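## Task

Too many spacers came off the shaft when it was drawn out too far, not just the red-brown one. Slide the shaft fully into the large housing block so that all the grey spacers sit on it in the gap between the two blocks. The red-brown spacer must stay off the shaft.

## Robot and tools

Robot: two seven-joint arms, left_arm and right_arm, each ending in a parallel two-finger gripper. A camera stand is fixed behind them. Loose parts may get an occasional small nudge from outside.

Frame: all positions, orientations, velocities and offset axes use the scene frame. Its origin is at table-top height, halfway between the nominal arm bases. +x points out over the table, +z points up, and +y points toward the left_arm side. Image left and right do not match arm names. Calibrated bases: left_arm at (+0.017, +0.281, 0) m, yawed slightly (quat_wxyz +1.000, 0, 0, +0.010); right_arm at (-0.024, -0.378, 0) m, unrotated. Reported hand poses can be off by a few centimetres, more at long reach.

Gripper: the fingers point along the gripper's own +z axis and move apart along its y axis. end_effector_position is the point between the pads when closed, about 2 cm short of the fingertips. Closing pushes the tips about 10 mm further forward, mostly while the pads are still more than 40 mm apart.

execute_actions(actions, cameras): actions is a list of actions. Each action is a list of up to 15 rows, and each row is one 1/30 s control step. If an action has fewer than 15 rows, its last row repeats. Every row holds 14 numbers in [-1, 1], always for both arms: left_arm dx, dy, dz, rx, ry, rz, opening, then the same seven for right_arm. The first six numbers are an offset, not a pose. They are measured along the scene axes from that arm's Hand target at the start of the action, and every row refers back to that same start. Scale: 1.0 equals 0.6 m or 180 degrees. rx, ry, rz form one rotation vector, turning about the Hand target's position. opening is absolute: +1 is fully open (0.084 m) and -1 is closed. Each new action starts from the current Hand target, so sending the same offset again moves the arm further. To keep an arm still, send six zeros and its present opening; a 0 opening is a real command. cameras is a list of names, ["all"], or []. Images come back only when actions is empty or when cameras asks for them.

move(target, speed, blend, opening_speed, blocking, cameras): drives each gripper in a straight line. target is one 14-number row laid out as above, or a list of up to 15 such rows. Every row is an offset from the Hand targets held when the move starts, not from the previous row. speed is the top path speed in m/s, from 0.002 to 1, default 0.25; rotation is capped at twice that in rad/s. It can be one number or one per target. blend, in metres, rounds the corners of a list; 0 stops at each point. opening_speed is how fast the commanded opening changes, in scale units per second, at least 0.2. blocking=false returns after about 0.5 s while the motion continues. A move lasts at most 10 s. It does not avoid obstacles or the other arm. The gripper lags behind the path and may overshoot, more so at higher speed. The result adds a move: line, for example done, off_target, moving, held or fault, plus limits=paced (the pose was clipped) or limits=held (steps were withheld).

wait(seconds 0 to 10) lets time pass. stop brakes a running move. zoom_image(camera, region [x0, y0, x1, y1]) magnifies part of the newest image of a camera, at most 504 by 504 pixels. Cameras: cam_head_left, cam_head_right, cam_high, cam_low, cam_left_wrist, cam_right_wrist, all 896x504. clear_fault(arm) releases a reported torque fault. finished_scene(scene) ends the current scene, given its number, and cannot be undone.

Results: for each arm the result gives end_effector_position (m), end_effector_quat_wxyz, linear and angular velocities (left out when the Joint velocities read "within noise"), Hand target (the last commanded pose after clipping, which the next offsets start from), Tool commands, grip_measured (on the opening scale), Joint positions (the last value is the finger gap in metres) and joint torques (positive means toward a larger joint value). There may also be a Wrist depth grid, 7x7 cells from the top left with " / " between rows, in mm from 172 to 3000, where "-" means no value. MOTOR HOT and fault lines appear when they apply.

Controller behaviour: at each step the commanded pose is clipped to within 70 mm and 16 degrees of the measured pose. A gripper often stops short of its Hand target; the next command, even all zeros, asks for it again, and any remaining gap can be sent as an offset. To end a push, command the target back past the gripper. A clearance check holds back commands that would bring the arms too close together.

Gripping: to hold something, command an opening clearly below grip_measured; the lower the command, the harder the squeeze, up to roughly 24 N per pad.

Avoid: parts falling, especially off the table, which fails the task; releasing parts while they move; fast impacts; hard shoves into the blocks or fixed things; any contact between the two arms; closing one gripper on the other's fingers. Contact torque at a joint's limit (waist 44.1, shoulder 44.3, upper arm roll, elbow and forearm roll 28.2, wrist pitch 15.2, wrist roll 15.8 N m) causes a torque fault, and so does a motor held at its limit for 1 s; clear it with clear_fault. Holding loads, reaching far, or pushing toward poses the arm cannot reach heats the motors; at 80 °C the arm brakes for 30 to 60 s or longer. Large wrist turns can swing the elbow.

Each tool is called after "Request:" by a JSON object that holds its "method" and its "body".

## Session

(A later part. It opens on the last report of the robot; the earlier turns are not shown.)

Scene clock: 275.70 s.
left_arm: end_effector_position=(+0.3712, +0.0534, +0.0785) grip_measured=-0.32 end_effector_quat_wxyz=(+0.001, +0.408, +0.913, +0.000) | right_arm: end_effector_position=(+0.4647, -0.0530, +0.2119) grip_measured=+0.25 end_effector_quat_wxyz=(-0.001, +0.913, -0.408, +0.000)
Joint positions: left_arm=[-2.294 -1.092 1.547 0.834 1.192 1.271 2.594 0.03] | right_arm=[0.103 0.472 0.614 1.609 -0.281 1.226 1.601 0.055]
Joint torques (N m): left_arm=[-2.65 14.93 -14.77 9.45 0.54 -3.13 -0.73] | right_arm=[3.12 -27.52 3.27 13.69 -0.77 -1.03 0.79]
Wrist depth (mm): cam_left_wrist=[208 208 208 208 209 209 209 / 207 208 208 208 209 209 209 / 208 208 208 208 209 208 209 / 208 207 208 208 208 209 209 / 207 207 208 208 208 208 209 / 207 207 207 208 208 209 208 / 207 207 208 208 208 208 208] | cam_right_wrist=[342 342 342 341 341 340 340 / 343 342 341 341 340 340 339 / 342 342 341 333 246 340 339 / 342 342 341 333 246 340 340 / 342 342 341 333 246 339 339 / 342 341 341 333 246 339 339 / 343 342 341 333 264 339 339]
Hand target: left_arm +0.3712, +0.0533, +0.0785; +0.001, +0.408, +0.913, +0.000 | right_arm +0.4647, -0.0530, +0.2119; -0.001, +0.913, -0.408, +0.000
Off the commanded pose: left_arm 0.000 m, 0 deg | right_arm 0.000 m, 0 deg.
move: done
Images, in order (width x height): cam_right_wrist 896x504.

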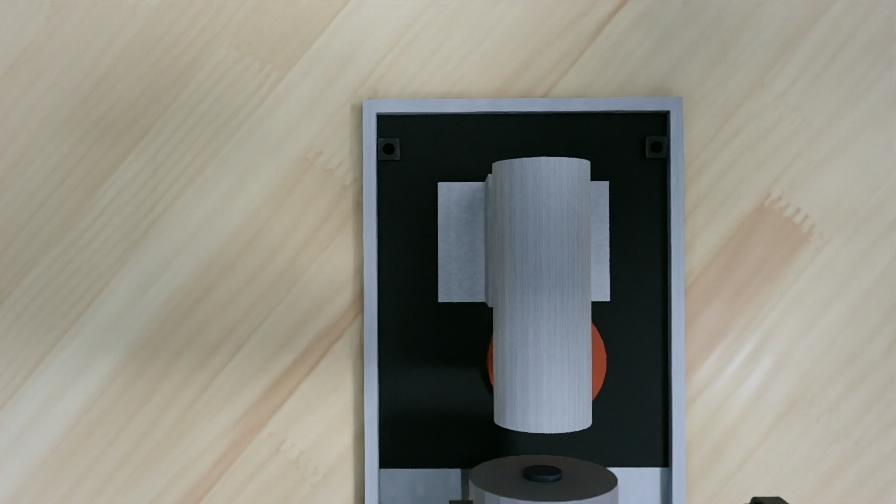

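Good. Lower disc 3 in.

Request:
{"method": "move", "body": {"target": [[0,0,0,0,0,0,-0.3,0,0,-0.12,0,0,0,-0.1],[0,0,0,0,0,0,-0.3,0,0,-0.219,0,0,0,-0.1]], "speed": [0.1,0.03], "cameras": ["cam_right_wrist","cam_low"]}}

Request:
{"method": "zoom_image", "body": {"camera": "cam_low", "region": [410, 215, 500, 305]}}

Scene clock: 279.27 s.
left_arm: end_effector_position=(+0.3712, +0.0533, +0.0785) grip_measured=-0.32 end_effector_quat_wxyz=(+0.001, +0.408, +0.913, +0.000) | right_arm: end_effector_position=(+0.4648, -0.0530, +0.0805) grip_measured=+0.25 end_effector_quat_wxyz=(-0.001, +0.913, -0.408, +0.000)
Joint positions: left_arm=[-2.294 -1.092 1.547 0.834 1.192 1.271 2.594 0.03] | right_arm=[0.128 0.621 0.549 1.441 -0.388 0.929 1.67 0.055]
Joint torques (N m): left_arm=[-2.5 14.93 -14.79 9.33 0.21 -2.92 -0.48] | right_arm=[3.2 -29.03 4.19 10.39 -0.83 -1.92 0.72]
Wrist depth (mm): cam_left_wrist=[208 208 208 208 209 209 209 / 208 208 208 208 209 209 209 / 208 208 208 209 208 209 209 / 207 208 208 208 208 208 209 / 207 207 208 208 208 208 209 / 207 208 208 208 208 208 209 / 207 207 208 208 208 209 208] | cam_right_wrist=[211 211 202 202 202 202 202 / 211 211 202 - - 202 201 / 211 211 202 - - 201 201 / 211 211 202 - - 202 201 / 211 211 203 - - 201 201 / 211 211 202 - - 201 201 / 211 211 202 - - 201 201]
Hand target: left_arm +0.3712, +0.0533, +0.0785; +0.001, +0.408, +0.913, +0.000 | right_arm +0.4647, -0.0530, +0.0805; -0.001, +0.913, -0.408, +0.000
Off the commanded pose: left_arm 0.000 m, 0 deg | right_arm 0.000 m, 0 deg.
move: done
Images, in order (width x height): cam_low 896x504, cam_right_wrist 896x504.

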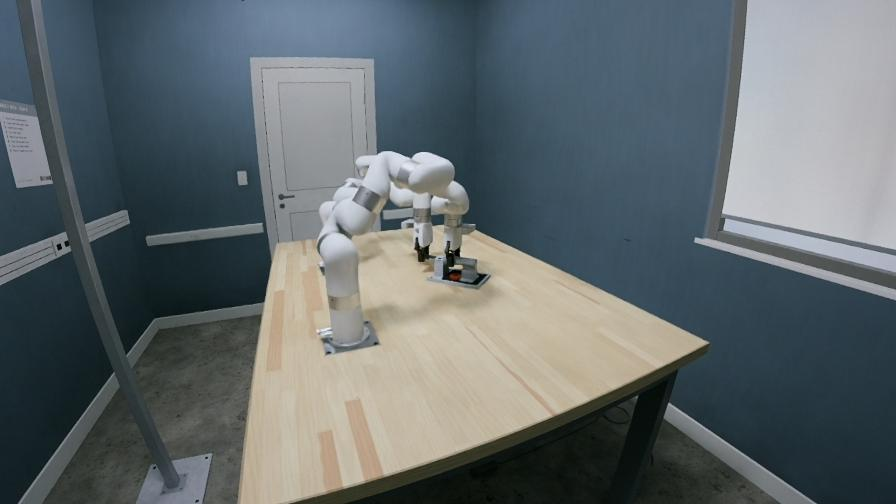

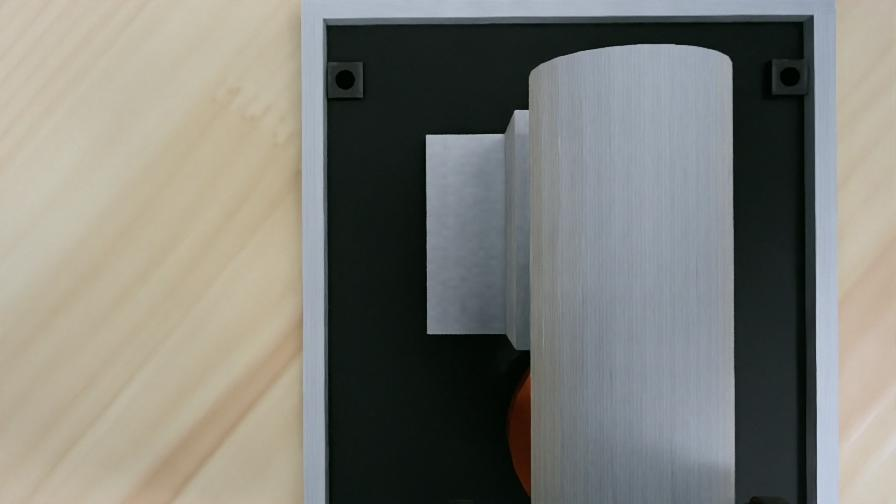

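Scaled by 5.600 from the camera's 896x504 image, which has a finer 1280x720 frame.

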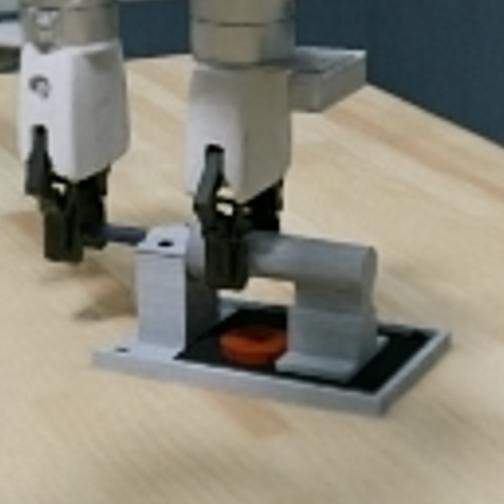

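Request:
{"method": "move", "body": {"target": [[0,0,0,0,0,0,-0.95,0,0,0,0,0,0,-0.1],[0.0078,-0.0087,0,0,0,0,-0.95,0,0,0,0,0,0,-0.1]], "speed": 0.015, "opening_speed": 0.6}}

Request:
{"method": "move", "body": {"target": [[0.0056,-0.0062,0,0,0,0,-0.95,0,0,0,0,0,0,-0.1]], "speed": 0.015}}

Scene clock: 281.60 s.
left_arm: end_effector_position=(+0.3759, +0.0482, +0.0784) grip_measured=-0.69 end_effector_quat_wxyz=(+0.001, +0.408, +0.913, +0.000) | right_arm: end_effector_position=(+0.4648, -0.0531, +0.0805) grip_measured=+0.25 end_effector_quat_wxyz=(-0.001, +0.913, -0.408, +0.000)
Joint positions: left_arm=[-2.32 -1.093 1.558 0.858 1.191 1.273 2.595 0.014] | right_arm=[0.128 0.621 0.549 1.441 -0.388 0.929 1.67 0.055]
Joint torques (N m): left_arm=[0.5 18.07 -15.41 22.69 3.82 -7.16 0.63] | right_arm=[6.44 -30.52 14.02 10.34 2.64 -1.47 0.44]
Wrist depth (mm): cam_left_wrist=[208 208 208 208 209 209 209 / 207 208 208 208 208 209 209 / 207 207 208 208 208 209 209 / 207 207 207 208 208 208 208 / 207 208 207 208 208 208 208 / 207 207 208 207 208 208 208 / 207 207 207 207 208 208 208] | cam_right_wrist=[211 211 202 202 202 201 201 / 211 211 202 - - 202 201 / 211 211 202 - - 201 201 / 211 210 202 - - 201 201 / 211 210 202 - - 201 201 / 211 210 202 - - 201 201 / 211 210 202 - - 201 201]
Hand target: left_arm +0.3759, +0.0481, +0.0785; +0.001, +0.408, +0.913, +0.000 | right_arm +0.4647, -0.0530, +0.0805; -0.001, +0.913, -0.408, +0.000
Off the commanded pose: left_arm 0.000 m, 0 deg | right_arm 0.000 m, 0 deg.
move: done

Scene clock: 282.40 s.
left_arm: end_effector_position=(+0.3792, +0.0444, +0.0785) grip_measured=-0.69 end_effector_quat_wxyz=(+0.001, +0.408, +0.913, +0.000) | right_arm: end_effector_position=(+0.4648, -0.0530, +0.0805) grip_measured=+0.25 end_effector_quat_wxyz=(-0.001, +0.913, -0.408, +0.000)
Joint positions: left_arm=[-2.338 -1.093 1.566 0.875 1.191 1.274 2.596 0.014] | right_arm=[0.128 0.621 0.549 1.441 -0.388 0.929 1.67 0.055]
Joint torques (N m): left_arm=[0.84 19.3 -16.43 24.29 4.09 -7.43 0.49] | right_arm=[12.32 -32.19 17.08 10.09 2.77 -1.32 0.09]
Wrist depth (mm): cam_left_wrist=[208 208 208 208 209 209 209 / 207 208 208 208 208 209 209 / 207 208 208 208 208 208 208 / 207 207 208 208 208 208 209 / 207 207 208 208 208 208 208 / 207 207 207 207 208 208 208 / 206 207 207 207 208 208 208] | cam_right_wrist=[211 211 202 202 202 202 201 / 211 211 202 - - 202 201 / 211 211 203 - - 201 201 / 211 211 202 - - 201 201 / 211 210 202 - - 201 201 / 211 210 202 - - 201 201 / 211 210 202 - - 201 201]
Hand target: left_arm +0.3793, +0.0444, +0.0785; +0.001, +0.408, +0.913, +0.000 | right_arm +0.4647, -0.0530, +0.0805; -0.001, +0.913, -0.408, +0.000
Off the commanded pose: left_arm 0.000 m, 0 deg | right_arm 0.000 m, 0 deg.
move: done

Request:
{"method": "move", "body": {"target": [[0,0,0,0,0,0,-0.95,0,0,0.0025,0,0,0,-0.1]], "speed": 0.02}}

Request:
{"method": "move", "body": {"target": [[0,0,0,0,0,0,-0.95,0,0,-0.005,0,0,0,-0.1]], "speed": 0.02}}

Request:
{"method": "move", "body": {"target": [[0,0,0,0,0,0,-0.95,0,0,0.0025,0,0,0,-0.1]], "speed": 0.02}}

Scene clock: 283.27 s.
left_arm: end_effector_position=(+0.3793, +0.0442, +0.0785) grip_measured=-0.69 end_effector_quat_wxyz=(+0.001, +0.408, +0.913, +0.000) | right_arm: end_effector_position=(+0.4646, -0.0528, +0.0820) grip_measured=+0.25 end_effector_quat_wxyz=(-0.001, +0.913, -0.408, +0.000)
Joint positions: left_arm=[-2.338 -1.093 1.566 0.876 1.191 1.274 2.596 0.014] | right_arm=[0.128 0.619 0.55 1.441 -0.387 0.932 1.669 0.055]
Joint torques (N m): left_arm=[5 25.55 -14.14 16.12 2.38 -2.64 0.53] | right_arm=[-3 -34.93 3.71 11.76 1.12 -0.51 -0.42]
Wrist depth (mm): cam_left_wrist=[208 208 208 208 208 209 209 / 208 208 208 208 209 208 209 / 208 208 208 208 209 208 208 / 207 207 208 208 208 208 209 / 207 208 208 208 208 208 208 / 207 208 208 207 208 208 209 / 207 208 208 208 208 208 208] | cam_right_wrist=[213 212 204 204 203 203 203 / 212 212 204 - - 203 203 / 212 212 204 - - 203 203 / 213 212 204 - - 203 203 / 213 212 204 - - 203 203 / 212 212 204 - - 203 203 / 212 212 204 - - 203 203]
Hand target: left_arm +0.3793, +0.0444, +0.0785; +0.001, +0.408, +0.913, +0.000 | right_arm +0.4647, -0.0530, +0.0820; -0.001, +0.913, -0.408, +0.000
Off the commanded pose: left_arm 0.000 m, 0 deg | right_arm 0.000 m, 0 deg.
move: done

Scene clock: 283.97 s.
left_arm: end_effector_position=(+0.3793, +0.0444, +0.0785) grip_measured=-0.69 end_effector_quat_wxyz=(+0.001, +0.408, +0.913, +0.000) | right_arm: end_effector_position=(+0.4648, -0.0530, +0.0791) grip_measured=+0.25 end_effector_quat_wxyz=(-0.001, +0.913, -0.408, +0.000)
Joint positions: left_arm=[-2.338 -1.093 1.566 0.876 1.191 1.274 2.596 0.014] | right_arm=[0.129 0.624 0.548 1.44 -0.39 0.926 1.671 0.055]
Joint torques (N m): left_arm=[8.39 26.84 -12.12 14.84 2.7 -1.16 0.55] | right_arm=[4.08 -16.62 2.25 4.46 -0.67 -0.94 0.79]
Wrist depth (mm): cam_left_wrist=[208 208 208 208 209 209 209 / 208 208 208 208 208 209 209 / 208 208 208 208 208 208 209 / 207 208 208 208 208 208 209 / 208 207 208 208 208 208 209 / 208 208 208 208 208 208 208 / 207 207 208 208 208 208 208] | cam_right_wrist=[211 210 202 201 201 201 201 / 211 210 202 - - 201 201 / 211 210 202 - - 201 201 / 211 210 202 - - 201 201 / 211 210 201 - - 200 200 / 210 210 202 - - 200 200 / 210 210 201 - - 200 200]
Hand target: left_arm +0.3793, +0.0444, +0.0785; +0.001, +0.408, +0.913, +0.000 | right_arm +0.4647, -0.0530, +0.0790; -0.001, +0.913, -0.408, +0.000
Off the commanded pose: left_arm 0.000 m, 0 deg | right_arm 0.000 m, 0 deg.
move: done

Scene clock: 284.67 s.
left_arm: end_effector_position=(+0.3793, +0.0444, +0.0784) grip_measured=-0.69 end_effector_quat_wxyz=(+0.001, +0.408, +0.913, +0.000) | right_arm: end_effector_position=(+0.4647, -0.0530, +0.0803) grip_measured=+0.25 end_effector_quat_wxyz=(-0.001, +0.913, -0.408, +0.000)
Joint positions: left_arm=[-2.338 -1.093 1.566 0.876 1.191 1.274 2.596 0.014] | right_arm=[0.128 0.621 0.549 1.44 -0.388 0.929 1.67 0.055]
Joint torques (N m): left_arm=[8.45 27.33 -13.94 14.88 2.41 -1.06 0.61] | right_arm=[-2.22 -36.78 7.82 11.19 1.65 0.16 -0.72]
Wrist depth (mm): cam_left_wrist=[208 208 208 208 209 209 209 / 208 208 208 208 208 208 209 / 208 208 208 208 209 209 208 / 208 208 208 208 208 208 208 / 207 208 208 208 208 208 208 / 207 207 208 208 208 208 208 / 207 207 207 208 208 208 208] | cam_right_wrist=[211 211 202 202 201 201 201 / 211 211 202 - - 201 201 / 211 211 202 - - 201 201 / 211 210 202 - - 201 201 / 211 210 202 - - 201 201 / 211 210 202 - - 201 201 / 210 210 202 - - 201 201]
Hand target: left_arm +0.3793, +0.0444, +0.0785; +0.001, +0.408, +0.913, +0.000 | right_arm +0.4647, -0.0530, +0.0805; -0.001, +0.913, -0.408, +0.000
Off the commanded pose: left_arm 0.000 m, 0 deg | right_arm 0.000 m, 0 deg.
move: done

Request:
{"method": "move", "body": {"target": [[0.0033,-0.0037,0,0,0,0,-0.95,0,0,0,0,0,0,-0.1]], "speed": 0.015}}

Request:
{"method": "move", "body": {"target": [[0,0,0,0,0,0,-0.3,0,0,0,0,0,0,0.5]], "opening_speed": 0.5}}

Request:
{"method": "move", "body": {"target": [[0,0,0,0,0,0,-0.3,0,0,0.22,0,0,0,0.6]], "speed": 0.1, "cameras": ["cam_right_wrist","cam_high"]}}

Request:
{"method": "zoom_image", "body": {"camera": "cam_right_wrist", "region": [440, 324, 700, 504]}}

Request:
{"method": "zoom_image", "body": {"camera": "cam_high", "region": [370, 155, 480, 265]}}

Scene clock: 287.20 s.
left_arm: end_effector_position=(+0.3812, +0.0423, +0.0784) grip_measured=-0.69 end_effector_quat_wxyz=(+0.001, +0.408, +0.913, +0.000) | right_arm: end_effector_position=(+0.4648, -0.0530, +0.0806) grip_measured=+0.25 end_effector_quat_wxyz=(-0.001, +0.913, -0.408, +0.000)
Joint positions: left_arm=[-2.349 -1.093 1.57 0.886 1.191 1.275 2.597 0.014] | right_arm=[0.128 0.621 0.549 1.441 -0.388 0.929 1.67 0.055]
Joint torques (N m): left_arm=[2.01 19.88 -14.85 23.53 4.07 -5.78 0.49] | right_arm=[2.85 -32.51 8.83 9.01 0.61 -0.65 -0.54]
Wrist depth (mm): cam_left_wrist=[208 208 208 208 209 209 209 / 207 208 208 208 208 208 209 / 208 208 208 208 208 208 209 / 207 207 207 208 208 208 209 / 207 207 208 207 208 208 208 / 207 207 207 207 208 208 208 / 207 207 207 207 207 208 208] | cam_right_wrist=[211 211 203 202 202 202 202 / 211 211 203 - - 202 202 / 211 211 203 - - 202 201 / 211 211 203 - - 202 201 / 211 211 203 - - 201 201 / 211 211 202 - - 201 201 / 211 211 202 - - 201 201]
Hand target: left_arm +0.3812, +0.0422, +0.0785; +0.001, +0.408, +0.913, +0.000 | right_arm +0.4647, -0.0530, +0.0805; -0.001, +0.913, -0.408, +0.000
Off the commanded pose: left_arm 0.000 m, 0 deg | right_arm 0.000 m, 0 deg.
move: done

Scene clock: 288.77 s.
left_arm: end_effector_position=(+0.3813, +0.0422, +0.0785) grip_measured=-0.32 end_effector_quat_wxyz=(+0.001, +0.408, +0.913, +0.000) | right_arm: end_effector_position=(+0.4647, -0.0530, +0.0805) grip_measured=+0.49 end_effector_quat_wxyz=(-0.001, +0.913, -0.408, +0.000)
Joint positions: left_arm=[-2.349 -1.093 1.57 0.886 1.19 1.275 2.597 0.03] | right_arm=[0.128 0.621 0.549 1.441 -0.388 0.929 1.67 0.065]
Joint torques (N m): left_arm=[0.26 22.87 -13.72 5.35 -0.59 -1.55 0.62] | right_arm=[-2.95 -30.14 4.35 12.73 0.12 -1.79 0.07]
Wrist depth (mm): cam_left_wrist=[208 208 208 208 209 209 209 / 208 208 208 208 208 209 209 / 208 208 208 208 208 208 209 / 207 208 208 208 208 209 209 / 208 207 208 208 208 208 209 / 207 207 208 208 208 208 208 / 207 207 207 208 208 208 209] | cam_right_wrist=[211 211 202 202 202 202 201 / 211 211 202 - - 202 201 / 211 211 202 - - 201 201 / 211 211 202 - - 201 201 / 211 210 202 - - 201 201 / 210 211 202 - - 201 201 / 211 210 202 - - 201 201]
Hand target: left_arm +0.3812, +0.0422, +0.0785; +0.001, +0.408, +0.913, +0.000 | right_arm +0.4647, -0.0530, +0.0805; -0.001, +0.913, -0.408, +0.000
Off the commanded pose: left_arm 0.000 m, 0 deg | right_arm 0.000 m, 0 deg.
move: done

Scene clock: 290.57 s.
left_arm: end_effector_position=(+0.3812, +0.0422, +0.0785) grip_measured=-0.32 end_effector_quat_wxyz=(+0.001, +0.408, +0.913, +0.000) | right_arm: end_effector_position=(+0.4647, -0.0530, +0.2125) grip_measured=+0.59 end_effector_quat_wxyz=(-0.001, +0.913, -0.408, +0.000)
Joint positions: left_arm=[-2.349 -1.093 1.57 0.886 1.19 1.275 2.597 0.03] | right_arm=[0.104 0.471 0.613 1.61 -0.28 1.227 1.6 0.069]
Joint torques (N m): left_arm=[-2.08 22.76 -13.7 5.28 -0.66 -1.65 0.61] | right_arm=[2.99 -33.95 6.61 14.06 1.33 -1.09 -0.45]
Wrist depth (mm): cam_left_wrist=[208 208 208 209 209 209 209 / 208 207 208 208 209 209 209 / 207 208 208 209 209 209 209 / 207 208 208 208 208 209 209 / 208 207 208 208 208 209 209 / 207 207 207 208 208 208 208 / 207 207 207 208 208 208 208] | cam_right_wrist=[343 343 343 342 341 340 340 / 343 342 342 341 341 340 340 / 343 342 342 334 247 340 339 / 343 343 341 334 247 340 340 / 343 343 342 334 247 340 340 / 342 342 342 334 247 340 340 / 343 342 342 333 241 340 340]
Hand target: left_arm +0.3812, +0.0422, +0.0785; +0.001, +0.408, +0.913, +0.000 | right_arm +0.4647, -0.0530, +0.2125; -0.001, +0.913, -0.408, +0.000
Off the commanded pose: left_arm 0.000 m, 0 deg | right_arm 0.000 m, 0 deg.
move: done
Images, in order (width x height): cam_high 896x504, cam_right_wrist 896x504.

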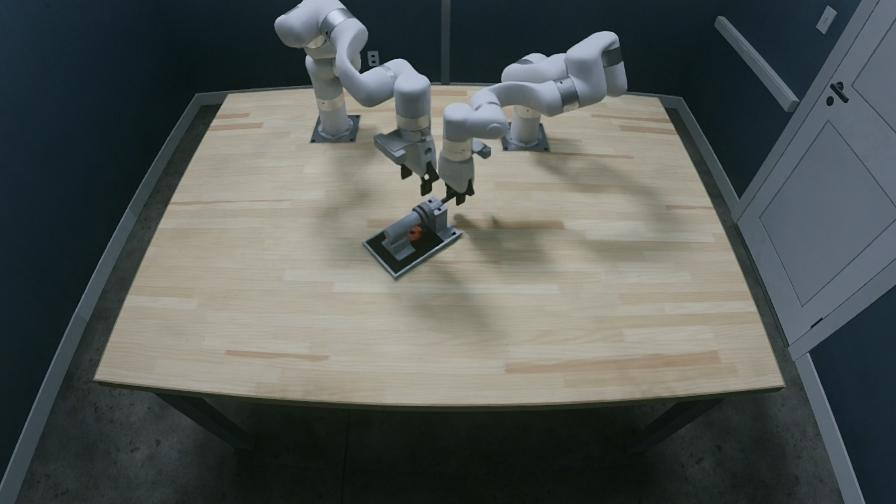

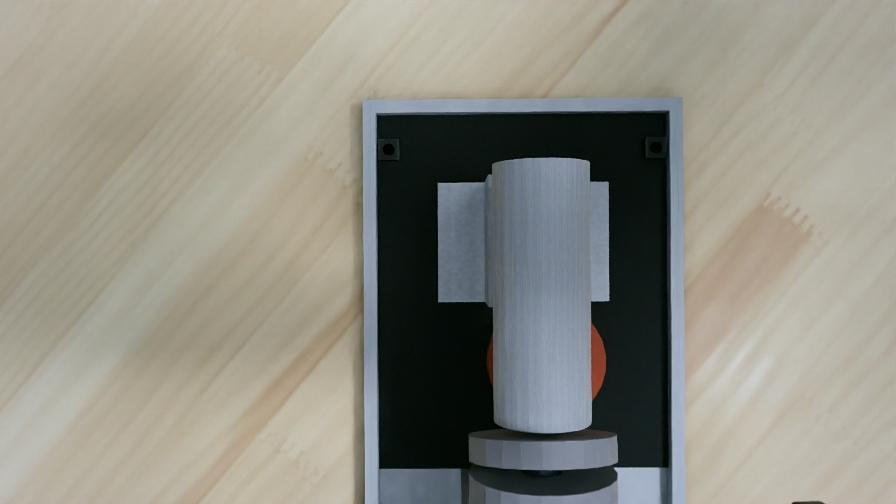

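Scaled by 1.938 from the camera's 896x504 image, which has a finer 1280x720 frame.

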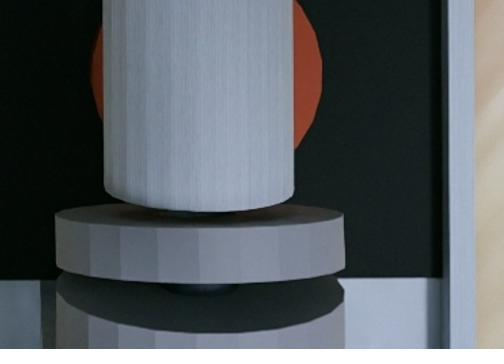

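Scaled by 4.582 from the camera's 896x504 image, which has a finer 1280x720 frame.

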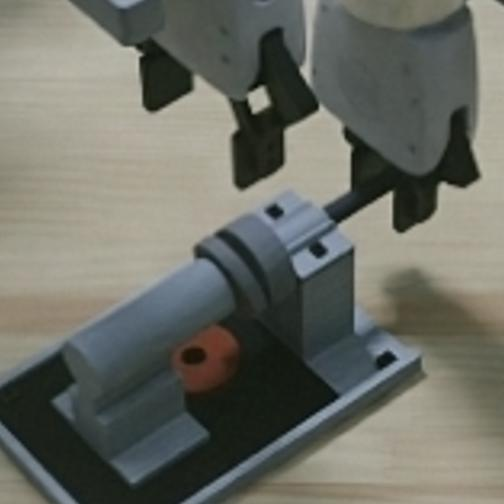

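Request:
{"method": "move", "body": {"target": [[0,0,0,0,0,0,0,0.1,-0.15,0.1,0,0,0,0.6],[0,0,0.1,0,0,0,0,0.2,-0.2,0.15,0,0,0,0.6],[-0.04,0.0447,0.1,0,0,0,0,0.2,-0.2,0.15,0,0,0,0.6],[-0.04,0.0447,0.1,0,0,0,-1,0.2,-0.2,0.15,0,0,0,0.6],[-0.04,0.0447,0.011,0,0,0,-1,0.2,-0.2,0.15,0,0,0,0.6]], "speed": 0.15, "cameras": ["cam_high"]}}

Request:
{"method": "zoom_image", "body": {"camera": "cam_high", "region": [380, 145, 490, 255]}}

Request:
{"method": "move", "body": {"target": [[0.0667,-0.0745,0,0,0,0,-1,0,0,0,0,0,0,0.6]], "speed": 0.03, "cameras": ["cam_high"]}}

Request:
{"method": "zoom_image", "body": {"camera": "cam_high", "region": [380, 145, 490, 255]}}

Scene clock: 295.73 s.
left_arm: end_effector_position=(+0.3572, +0.0690, +0.0851) grip_measured=-1.00 end_effector_quat_wxyz=(+0.001, +0.408, +0.913, +0.000) | right_arm: end_effector_position=(+0.5847, -0.1730, +0.3025) grip_measured=+0.59 end_effector_quat_wxyz=(-0.001, +0.913, -0.408, +0.000)
Joint positions: left_arm=[-2.21 -1.099 1.493 0.767 1.182 1.286 2.597 0] | right_arm=[0.089 0.742 0.516 2.333 -0.34 1.654 1.296 0.069]
Joint torques (N m): left_arm=[-2.66 13.02 -12.97 9.46 0.83 -3.13 -0.78] | right_arm=[2.77 -33.82 2.24 12.79 -1.19 -0.87 -0.47]
Wrist depth (mm): cam_left_wrist=[214 215 215 215 216 216 216 / 214 215 215 215 215 216 216 / 215 214 215 215 215 215 216 / 215 214 215 215 215 215 216 / 214 214 214 215 215 215 215 / 214 214 215 215 215 215 215 / 214 214 214 215 215 215 215] | cam_right_wrist=[432 432 431 431 430 429 429 / 433 432 431 431 431 430 429 / 432 433 432 431 430 429 429 / 432 432 432 431 429 429 429 / 432 432 431 430 430 429 429 / 432 431 431 431 430 430 429 / 432 431 431 422 422 430 429]
Hand target: left_arm +0.3572, +0.0690, +0.0851; +0.001, +0.408, +0.913, +0.000 | right_arm +0.5847, -0.1730, +0.3025; -0.001, +0.913, -0.408, +0.000
Off the commanded pose: left_arm 0.000 m, 0 deg | right_arm 0.000 m, 0 deg.
move: done
Images, in order (width x height): cam_high 896x504.

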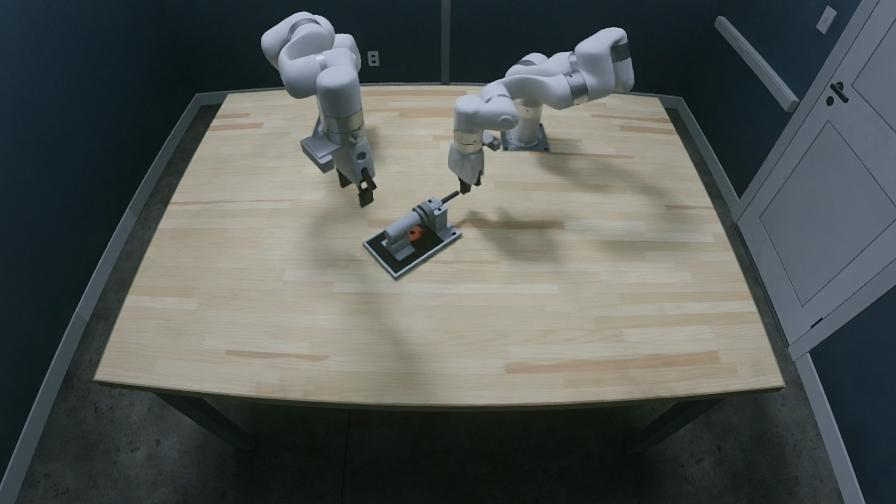

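Scaled by 4.582 from the camera's 896x504 image, which has a finer 1280x720 frame.

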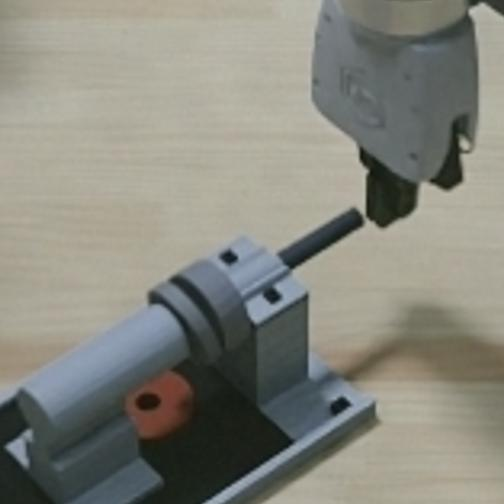

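Scene clock: 297.80 s.
left_arm: end_effector_position=(+0.3824, +0.0518, +0.0806) grip_measured=-1.00 end_effector_quat_wxyz=(-0.016, +0.408, +0.912, +0.024) | right_arm: end_effector_position=(+0.5847, -0.1730, +0.3025) grip_measured=+0.59 end_effector_quat_wxyz=(-0.001, +0.913, -0.408, +0.000)
Joint positions: left_arm=[-2.368 -1.094 1.563 0.912 1.179 1.35 2.601 0] | right_arm=[0.089 0.742 0.516 2.333 -0.34 1.654 1.296 0.069]
Joint torques (N m): left_arm=[-0.37 20.04 -15.13 9.48 0.73 -1.5 0.06] | right_arm=[3.08 -34.19 2.36 12.71 -0.92 -0.88 -0.43]
Wrist depth (mm): cam_left_wrist=[212 214 215 217 219 220 222 / 211 213 214 215 217 219 220 / 210 211 213 214 216 218 219 / 208 210 211 213 214 216 217 / 208 209 210 211 213 215 216 / 206 208 209 210 212 213 215 / 205 206 208 209 211 212 213] | cam_right_wrist=[432 431 431 430 431 429 429 / 432 431 431 431 431 430 429 / 433 431 431 431 430 430 429 / 432 432 432 431 430 430 429 / 432 432 431 430 430 429 429 / 433 432 431 431 430 430 429 / 432 432 432 423 422 429 428]
Hand target: left_arm +0.3824, +0.0518, +0.0806; -0.016, +0.408, +0.912, +0.024 (not the last commanded pose) | right_arm +0.5847, -0.1730, +0.3025; -0.001, +0.913, -0.408, +0.000
Tool commands: left_gripper/opening=-1.0 right_gripper/opening=+0.6
Off the commanded pose: left_arm 0.032 m, 3 deg | right_arm 0.000 m, 0 deg.
TORQUE FAULT: the external load on joint 6 (wrist pitch) of the left arm reached its load limit, and that arm stopped. The contact can be on any part of that arm beyond that joint, not only on its tool. A torque fault puts only its own arm into a fault stop. That arm's remaining commands of this call were not run. The hold on joint 6 (wrist pitch) of that arm was moved back by the arm itself, up to 3 degrees, as the stop began. That arm is still stopped at the end of this call. While its stop runs, that arm, its gripper or tool too, takes no new command.
CLEAR FAULT: the left arm stays stopped (state 4) until you call clear_fault(arm="left_arm").
End effector pose when the fault began: left_arm: position (+0.3850, +0.0388, +0.0843), quat_wxyz (-0.001, +0.408, +0.913, +0.002)
Joint positions when the fault began: left_arm=[-2.368 -1.094 1.562 0.912 1.179 1.297 2.601 0]
move: fault (left_arm)
Images, in order (width x height): cam_high 896x504.

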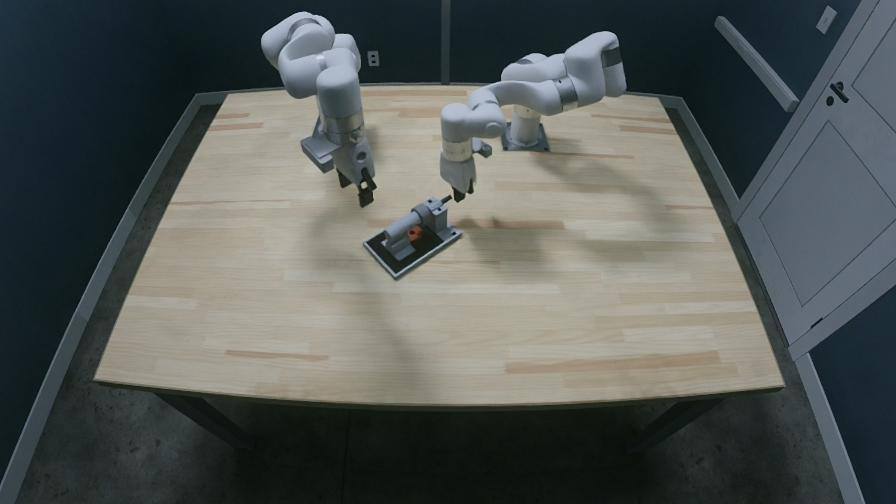

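Scaled by 4.582 from the camera's 896x504 image, which has a finer 1280x720 frame.

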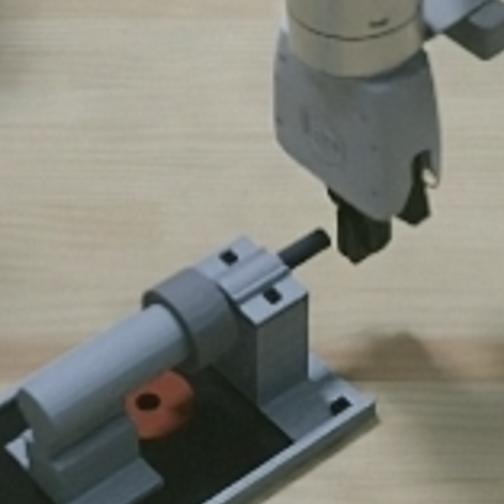

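Request:
{"method": "clear_fault", "body": {"arm": "left_arm"}}

Request:
{"method": "move", "body": {"target": [[-0.04,0.06,0.01,0,0,0,-1,-0.216,0.226,-0.1,0,0,0,0.6]], "speed": 0.15, "cameras": ["cam_right_wrist","cam_high"]}}

Request:
{"method": "zoom_image", "body": {"camera": "cam_high", "region": [370, 155, 480, 265]}}

Scene clock: 298.10 s.
left_arm: end_effector_position=(+0.3824, +0.0518, +0.0806) grip_measured=-1.00 end_effector_quat_wxyz=(-0.016, +0.408, +0.912, +0.024) | right_arm: end_effector_position=(+0.5847, -0.1730, +0.3025) grip_measured=+0.59 end_effector_quat_wxyz=(-0.001, +0.913, -0.408, +0.000)
Joint positions: left_arm=[-2.368 -1.094 1.563 0.912 1.179 1.35 2.601 0] | right_arm=[0.089 0.742 0.516 2.333 -0.34 1.654 1.296 0.069]
Joint torques (N m): left_arm=[-0.51 20.03 -15.26 9.46 0.77 -1.45 0.02] | right_arm=[2.74 -33.89 2.1 12.97 -1.03 -0.89 -0.33]
Wrist depth (mm): cam_left_wrist=[213 214 215 217 218 220 222 / 211 213 214 216 217 219 220 / 210 211 213 214 216 217 219 / 209 210 211 213 214 216 218 / 208 209 210 211 213 215 216 / 206 207 209 210 212 213 215 / 205 206 207 209 210 212 214] | cam_right_wrist=[432 432 432 431 429 429 430 / 432 432 431 431 430 429 429 / 432 432 431 431 430 429 429 / 432 431 432 431 430 429 429 / 432 432 431 431 430 430 429 / 432 433 431 431 430 430 429 / 432 432 431 422 422 429 429]
Hand target: left_arm +0.3824, +0.0518, +0.0806; -0.016, +0.408, +0.912, +0.024 (not the last commanded pose) | right_arm +0.5847, -0.1730, +0.3025; -0.001, +0.913, -0.408, +0.000
Tool commands: left_gripper/opening=-1.0 right_gripper/opening=+0.6
Off the commanded pose: left_arm 0.032 m, 3 deg | right_arm 0.000 m, 0 deg.
TORQUE FAULT, CONTINUED: the left arm's stop, for the torque fault of joint 6 (wrist pitch) that an earlier result reported, is over. The call counts as one of the actions that you can send in this scene. The hold on joint 6 (wrist pitch) of that arm was moved back by the arm itself, up to 3 degrees, as the stop began. That arm's target is now where it stood when the stop ended, not its last command. That arm's gripper keeps its grip as last carried out, and that arm accepts commands again: back off and push less far.
CLEAR FAULT: your call cleared the left arm's torque fault. If a joint's load stays at its limit, that arm stops again at once.

Scene clock: 299.90 s.
left_arm: end_effector_position=(+0.3584, +0.0878, +0.0866) grip_measured=-1.00 end_effector_quat_wxyz=(-0.016, +0.408, +0.912, +0.024) | right_arm: end_effector_position=(+0.4552, -0.0374, +0.2425) grip_measured=+0.59 end_effector_quat_wxyz=(-0.001, +0.913, -0.408, +0.000)
Joint positions: left_arm=[-2.196 -1.097 1.479 0.775 1.169 1.356 2.616 0] | right_arm=[0.14 0.461 0.622 1.683 -0.271 1.308 1.623 0.069]
Joint torques (N m): left_arm=[1.82 13.17 -14.3 5.54 -0.65 -1.48 0.85] | right_arm=[3.02 -34.07 6.43 11.41 -0.77 -1.7 0.79]
Wrist depth (mm): cam_left_wrist=[219 220 221 223 225 227 228 / 218 219 221 222 223 225 227 / 216 217 219 221 222 224 225 / 215 216 217 219 220 222 224 / 214 215 216 218 219 221 223 / 213 213 215 216 218 220 221 / 211 212 214 215 217 218 220] | cam_right_wrist=[373 372 372 371 371 371 370 / 373 373 373 364 363 370 370 / 372 372 372 364 357 370 370 / 372 372 372 363 357 370 369 / 372 372 372 363 354 370 369 / 373 373 372 364 274 370 370 / 372 372 372 359 298 370 370]
Hand target: left_arm +0.3584, +0.0878, +0.0866; -0.016, +0.408, +0.912, +0.024 | right_arm +0.4551, -0.0374, +0.2425; -0.001, +0.913, -0.408, +0.000
Off the commanded pose: left_arm 0.000 m, 0 deg | right_arm 0.000 m, 0 deg.
move: done
Images, in order (width x height): cam_high 896x504, cam_right_wrist 896x504.

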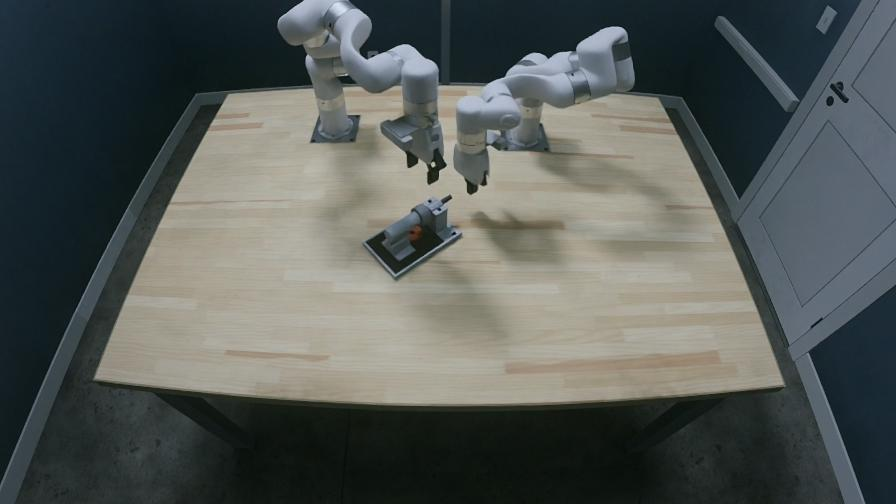

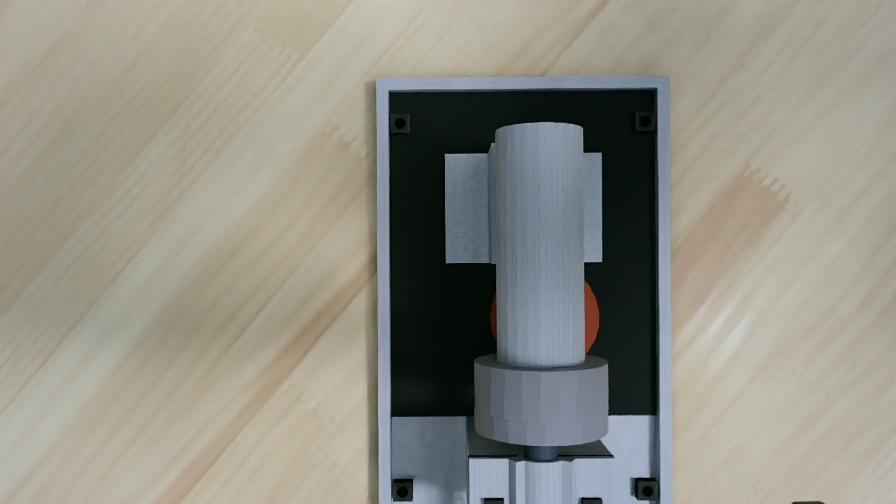

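Scaled by 4.582 from the camera's 896x504 image, which has a finer 1280x720 frame.

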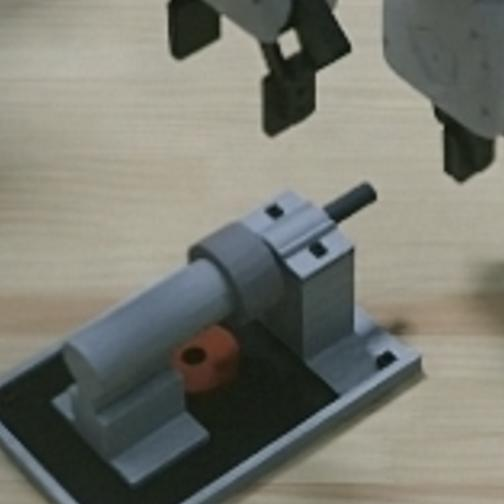

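Request:
{"method": "move", "body": {"target": [[0.0123,-0.0478,-0.0027,-0.0181,-0.0031,0,-1,0,0,0,0,0,0,0.6],[0.0402,-0.0790,-0.0027,-0.0181,-0.0031,0,-1,0,0,0,0,0,0,0.6]], "speed": [0.1,0.015]}}

Request:
{"method": "move", "body": {"target": [[0.0033,-0.0037,0,0,0,0,-1,0,0,0,0,0,0,0.6]], "speed": 0.01}}

Scene clock: 303.50 s.
left_arm: end_effector_position=(+0.3825, +0.0404, +0.0850) grip_measured=-1.00 end_effector_quat_wxyz=(+0.000, +0.408, +0.913, +0.000) | right_arm: end_effector_position=(+0.4551, -0.0374, +0.2425) grip_measured=+0.59 end_effector_quat_wxyz=(-0.001, +0.913, -0.408, +0.000)
Joint positions: left_arm=[-2.354 -1.115 1.548 0.901 1.191 1.31 2.595 0] | right_arm=[0.14 0.461 0.622 1.683 -0.271 1.308 1.623 0.069]
Joint torques (N m): left_arm=[-2.58 23.08 -14.11 9.54 -0.57 -1.65 0.91] | right_arm=[2.78 -34.26 6.23 11.54 -0.93 -1.82 0.75]
Wrist depth (mm): cam_left_wrist=[215 215 215 215 215 216 216 / 215 215 215 215 215 215 216 / 214 215 215 215 215 215 215 / 214 215 215 215 215 215 215 / 214 214 214 215 215 215 215 / 214 214 214 214 215 215 215 / 213 214 214 214 214 215 215] | cam_right_wrist=[373 373 372 371 371 371 370 / 373 372 372 364 363 371 370 / 373 372 372 363 357 370 370 / 373 372 372 363 357 370 369 / 373 372 372 364 354 369 369 / 372 372 372 363 273 370 369 / 373 372 371 359 297 369 369]
Hand target: left_arm +0.3825, +0.0404, +0.0850; +0.000, +0.408, +0.913, +0.000 | right_arm +0.4551, -0.0374, +0.2425; -0.001, +0.913, -0.408, +0.000
Off the commanded pose: left_arm 0.000 m, 0 deg | right_arm 0.000 m, 0 deg.
move: done

Scene clock: 304.37 s.
left_arm: end_effector_position=(+0.3842, +0.0393, +0.0847) grip_measured=-1.00 end_effector_quat_wxyz=(-0.002, +0.409, +0.913, +0.002) | right_arm: end_effector_position=(+0.4551, -0.0374, +0.2425) grip_measured=+0.59 end_effector_quat_wxyz=(-0.001, +0.913, -0.408, +0.000)
Joint positions: left_arm=[-2.365 -1.117 1.552 0.911 1.192 1.317 2.595 0] | right_arm=[0.14 0.461 0.622 1.683 -0.271 1.308 1.623 0.069]
Joint torques (N m): left_arm=[-6.91 14.85 -21.14 29.2 7.82 -19.25 -0.84] | right_arm=[2.75 -34.25 6.16 11.38 -0.84 -1.77 0.76]
Wrist depth (mm): cam_left_wrist=[214 215 215 215 215 216 216 / 214 215 214 215 215 216 216 / 214 214 214 215 215 215 216 / 214 213 214 214 215 215 215 / 213 213 214 214 214 214 215 / 213 213 213 213 214 213 215 / 212 213 213 213 213 214 214] | cam_right_wrist=[373 373 372 372 371 371 370 / 373 372 372 364 363 371 370 / 373 372 372 363 357 370 369 / 373 372 372 363 356 370 369 / 373 372 371 363 354 370 370 / 372 373 371 363 273 370 370 / 372 372 372 360 297 370 369]
Hand target: left_arm +0.3845, +0.0382, +0.0850; +0.000, +0.408, +0.913, +0.000 | right_arm +0.4551, -0.0374, +0.2425; -0.001, +0.913, -0.408, +0.000
Off the commanded pose: left_arm 0.001 m, 0 deg | right_arm 0.000 m, 0 deg.
move: done

Request:
{"method": "move", "body": {"target": [[-0.04,0.05,0,0,0,0,-1,0,0,0.1,0,0,0,0.6],[-0.06,0.1,0.2,0,0,0,-1,0,-0.1,0.1,0,0,0,0.6]], "speed": 0.12, "cameras": ["cam_high","cam_right_wrist","cam_head_left"]}}

Request:
{"method": "zoom_image", "body": {"camera": "cam_head_left", "region": [480, 210, 590, 300]}}

Request:
{"method": "zoom_image", "body": {"camera": "cam_high", "region": [370, 175, 480, 275]}}

Scene clock: 306.97 s.
left_arm: end_effector_position=(+0.3485, +0.0982, +0.2050) grip_measured=-1.00 end_effector_quat_wxyz=(+0.000, +0.408, +0.913, +0.000) | right_arm: end_effector_position=(+0.4551, -0.0974, +0.3025) grip_measured=+0.59 end_effector_quat_wxyz=(-0.001, +0.913, -0.408, +0.000)
Joint positions: left_arm=[-2.057 -1.098 1.14 0.842 0.942 1.545 2.692 0] | right_arm=[0.021 0.317 0.623 1.672 -0.185 1.413 1.489 0.069]
Joint torques (N m): left_arm=[1.96 17.53 -13.4 12.07 -0.92 -1.64 0.84] | right_arm=[-2.47 -30.85 1.74 11.65 0.99 -1.75 -0.53]
Wrist depth (mm): cam_left_wrist=[335 336 336 336 336 337 337 / 335 336 336 335 336 337 336 / 335 335 335 336 336 337 336 / 334 335 335 336 336 337 337 / 334 335 335 335 335 336 336 / 335 335 335 334 336 335 336 / 334 334 334 335 335 336 336] | cam_right_wrist=[434 432 431 431 431 430 430 / 432 433 431 431 431 430 430 / 433 433 431 422 430 430 429 / 434 432 430 417 431 430 429 / 434 432 432 342 430 430 429 / 433 432 432 342 429 429 429 / 433 432 431 328 430 429 429]
Hand target: left_arm +0.3485, +0.0982, +0.2050; +0.000, +0.408, +0.913, +0.000 | right_arm +0.4551, -0.0974, +0.3025; -0.001, +0.913, -0.408, +0.000
Off the commanded pose: left_arm 0.000 m, 0 deg | right_arm 0.000 m, 0 deg.
move: done
Images, in order (width x height): cam_head_left 896x504, cam_high 896x504, cam_right_wrist 896x504.

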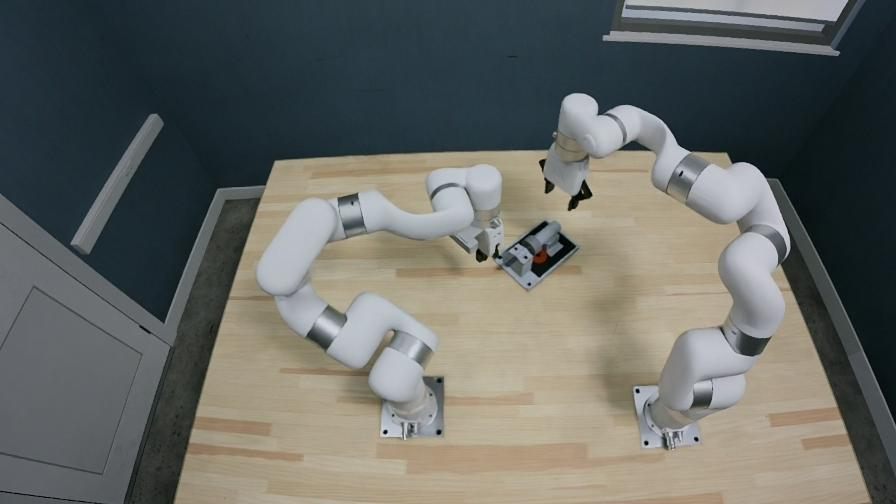

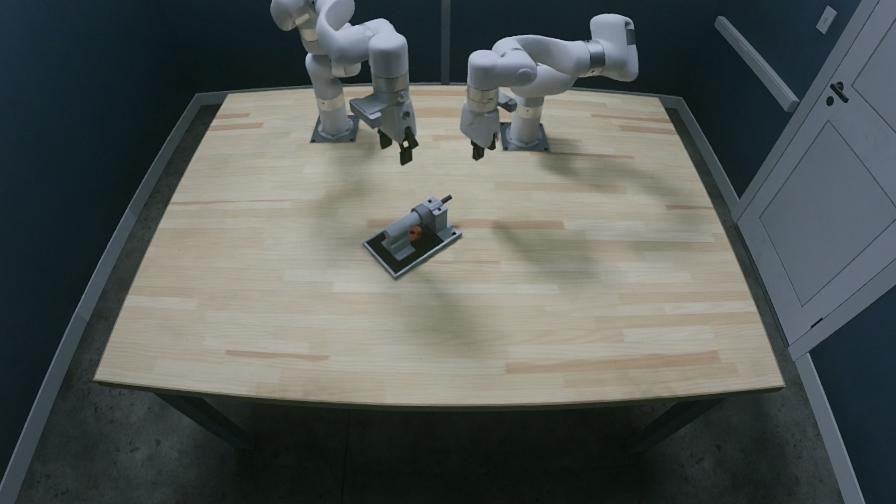

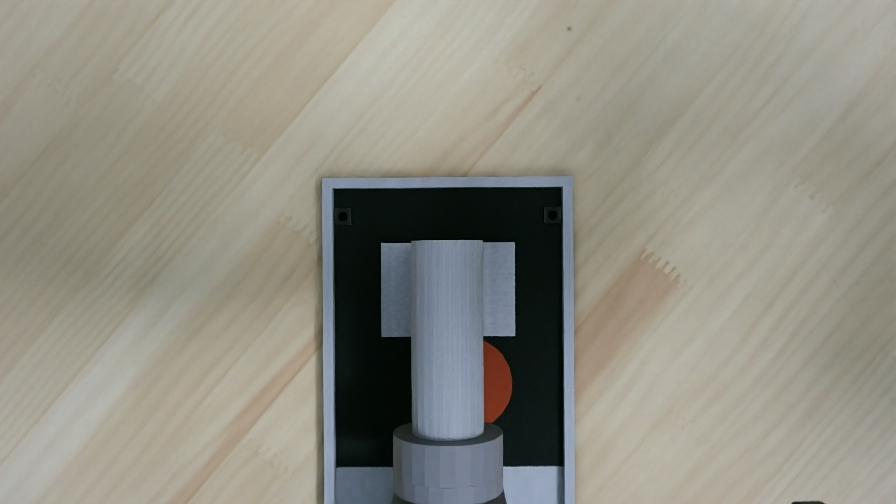

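Scaled by 4.582 from the camera's 896x504 image, which has a finer 1280x720 frame.

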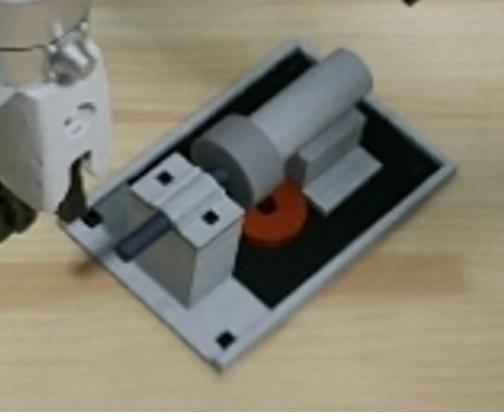

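Scaled by 4.582 from the camera's 896x504 image, which has a finer 1280x720 frame.

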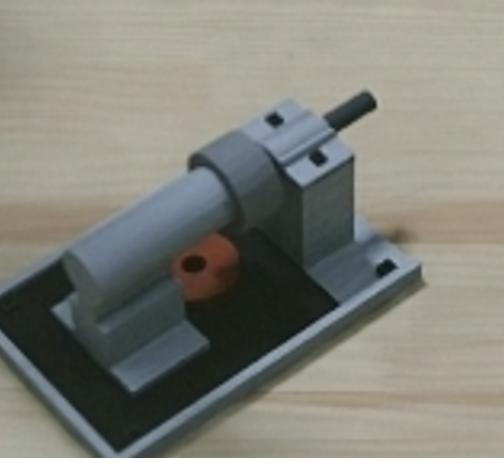

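Request:
{"method": "finished_scene", "body": {"scene": 1}}

The scene is finished: the task was done.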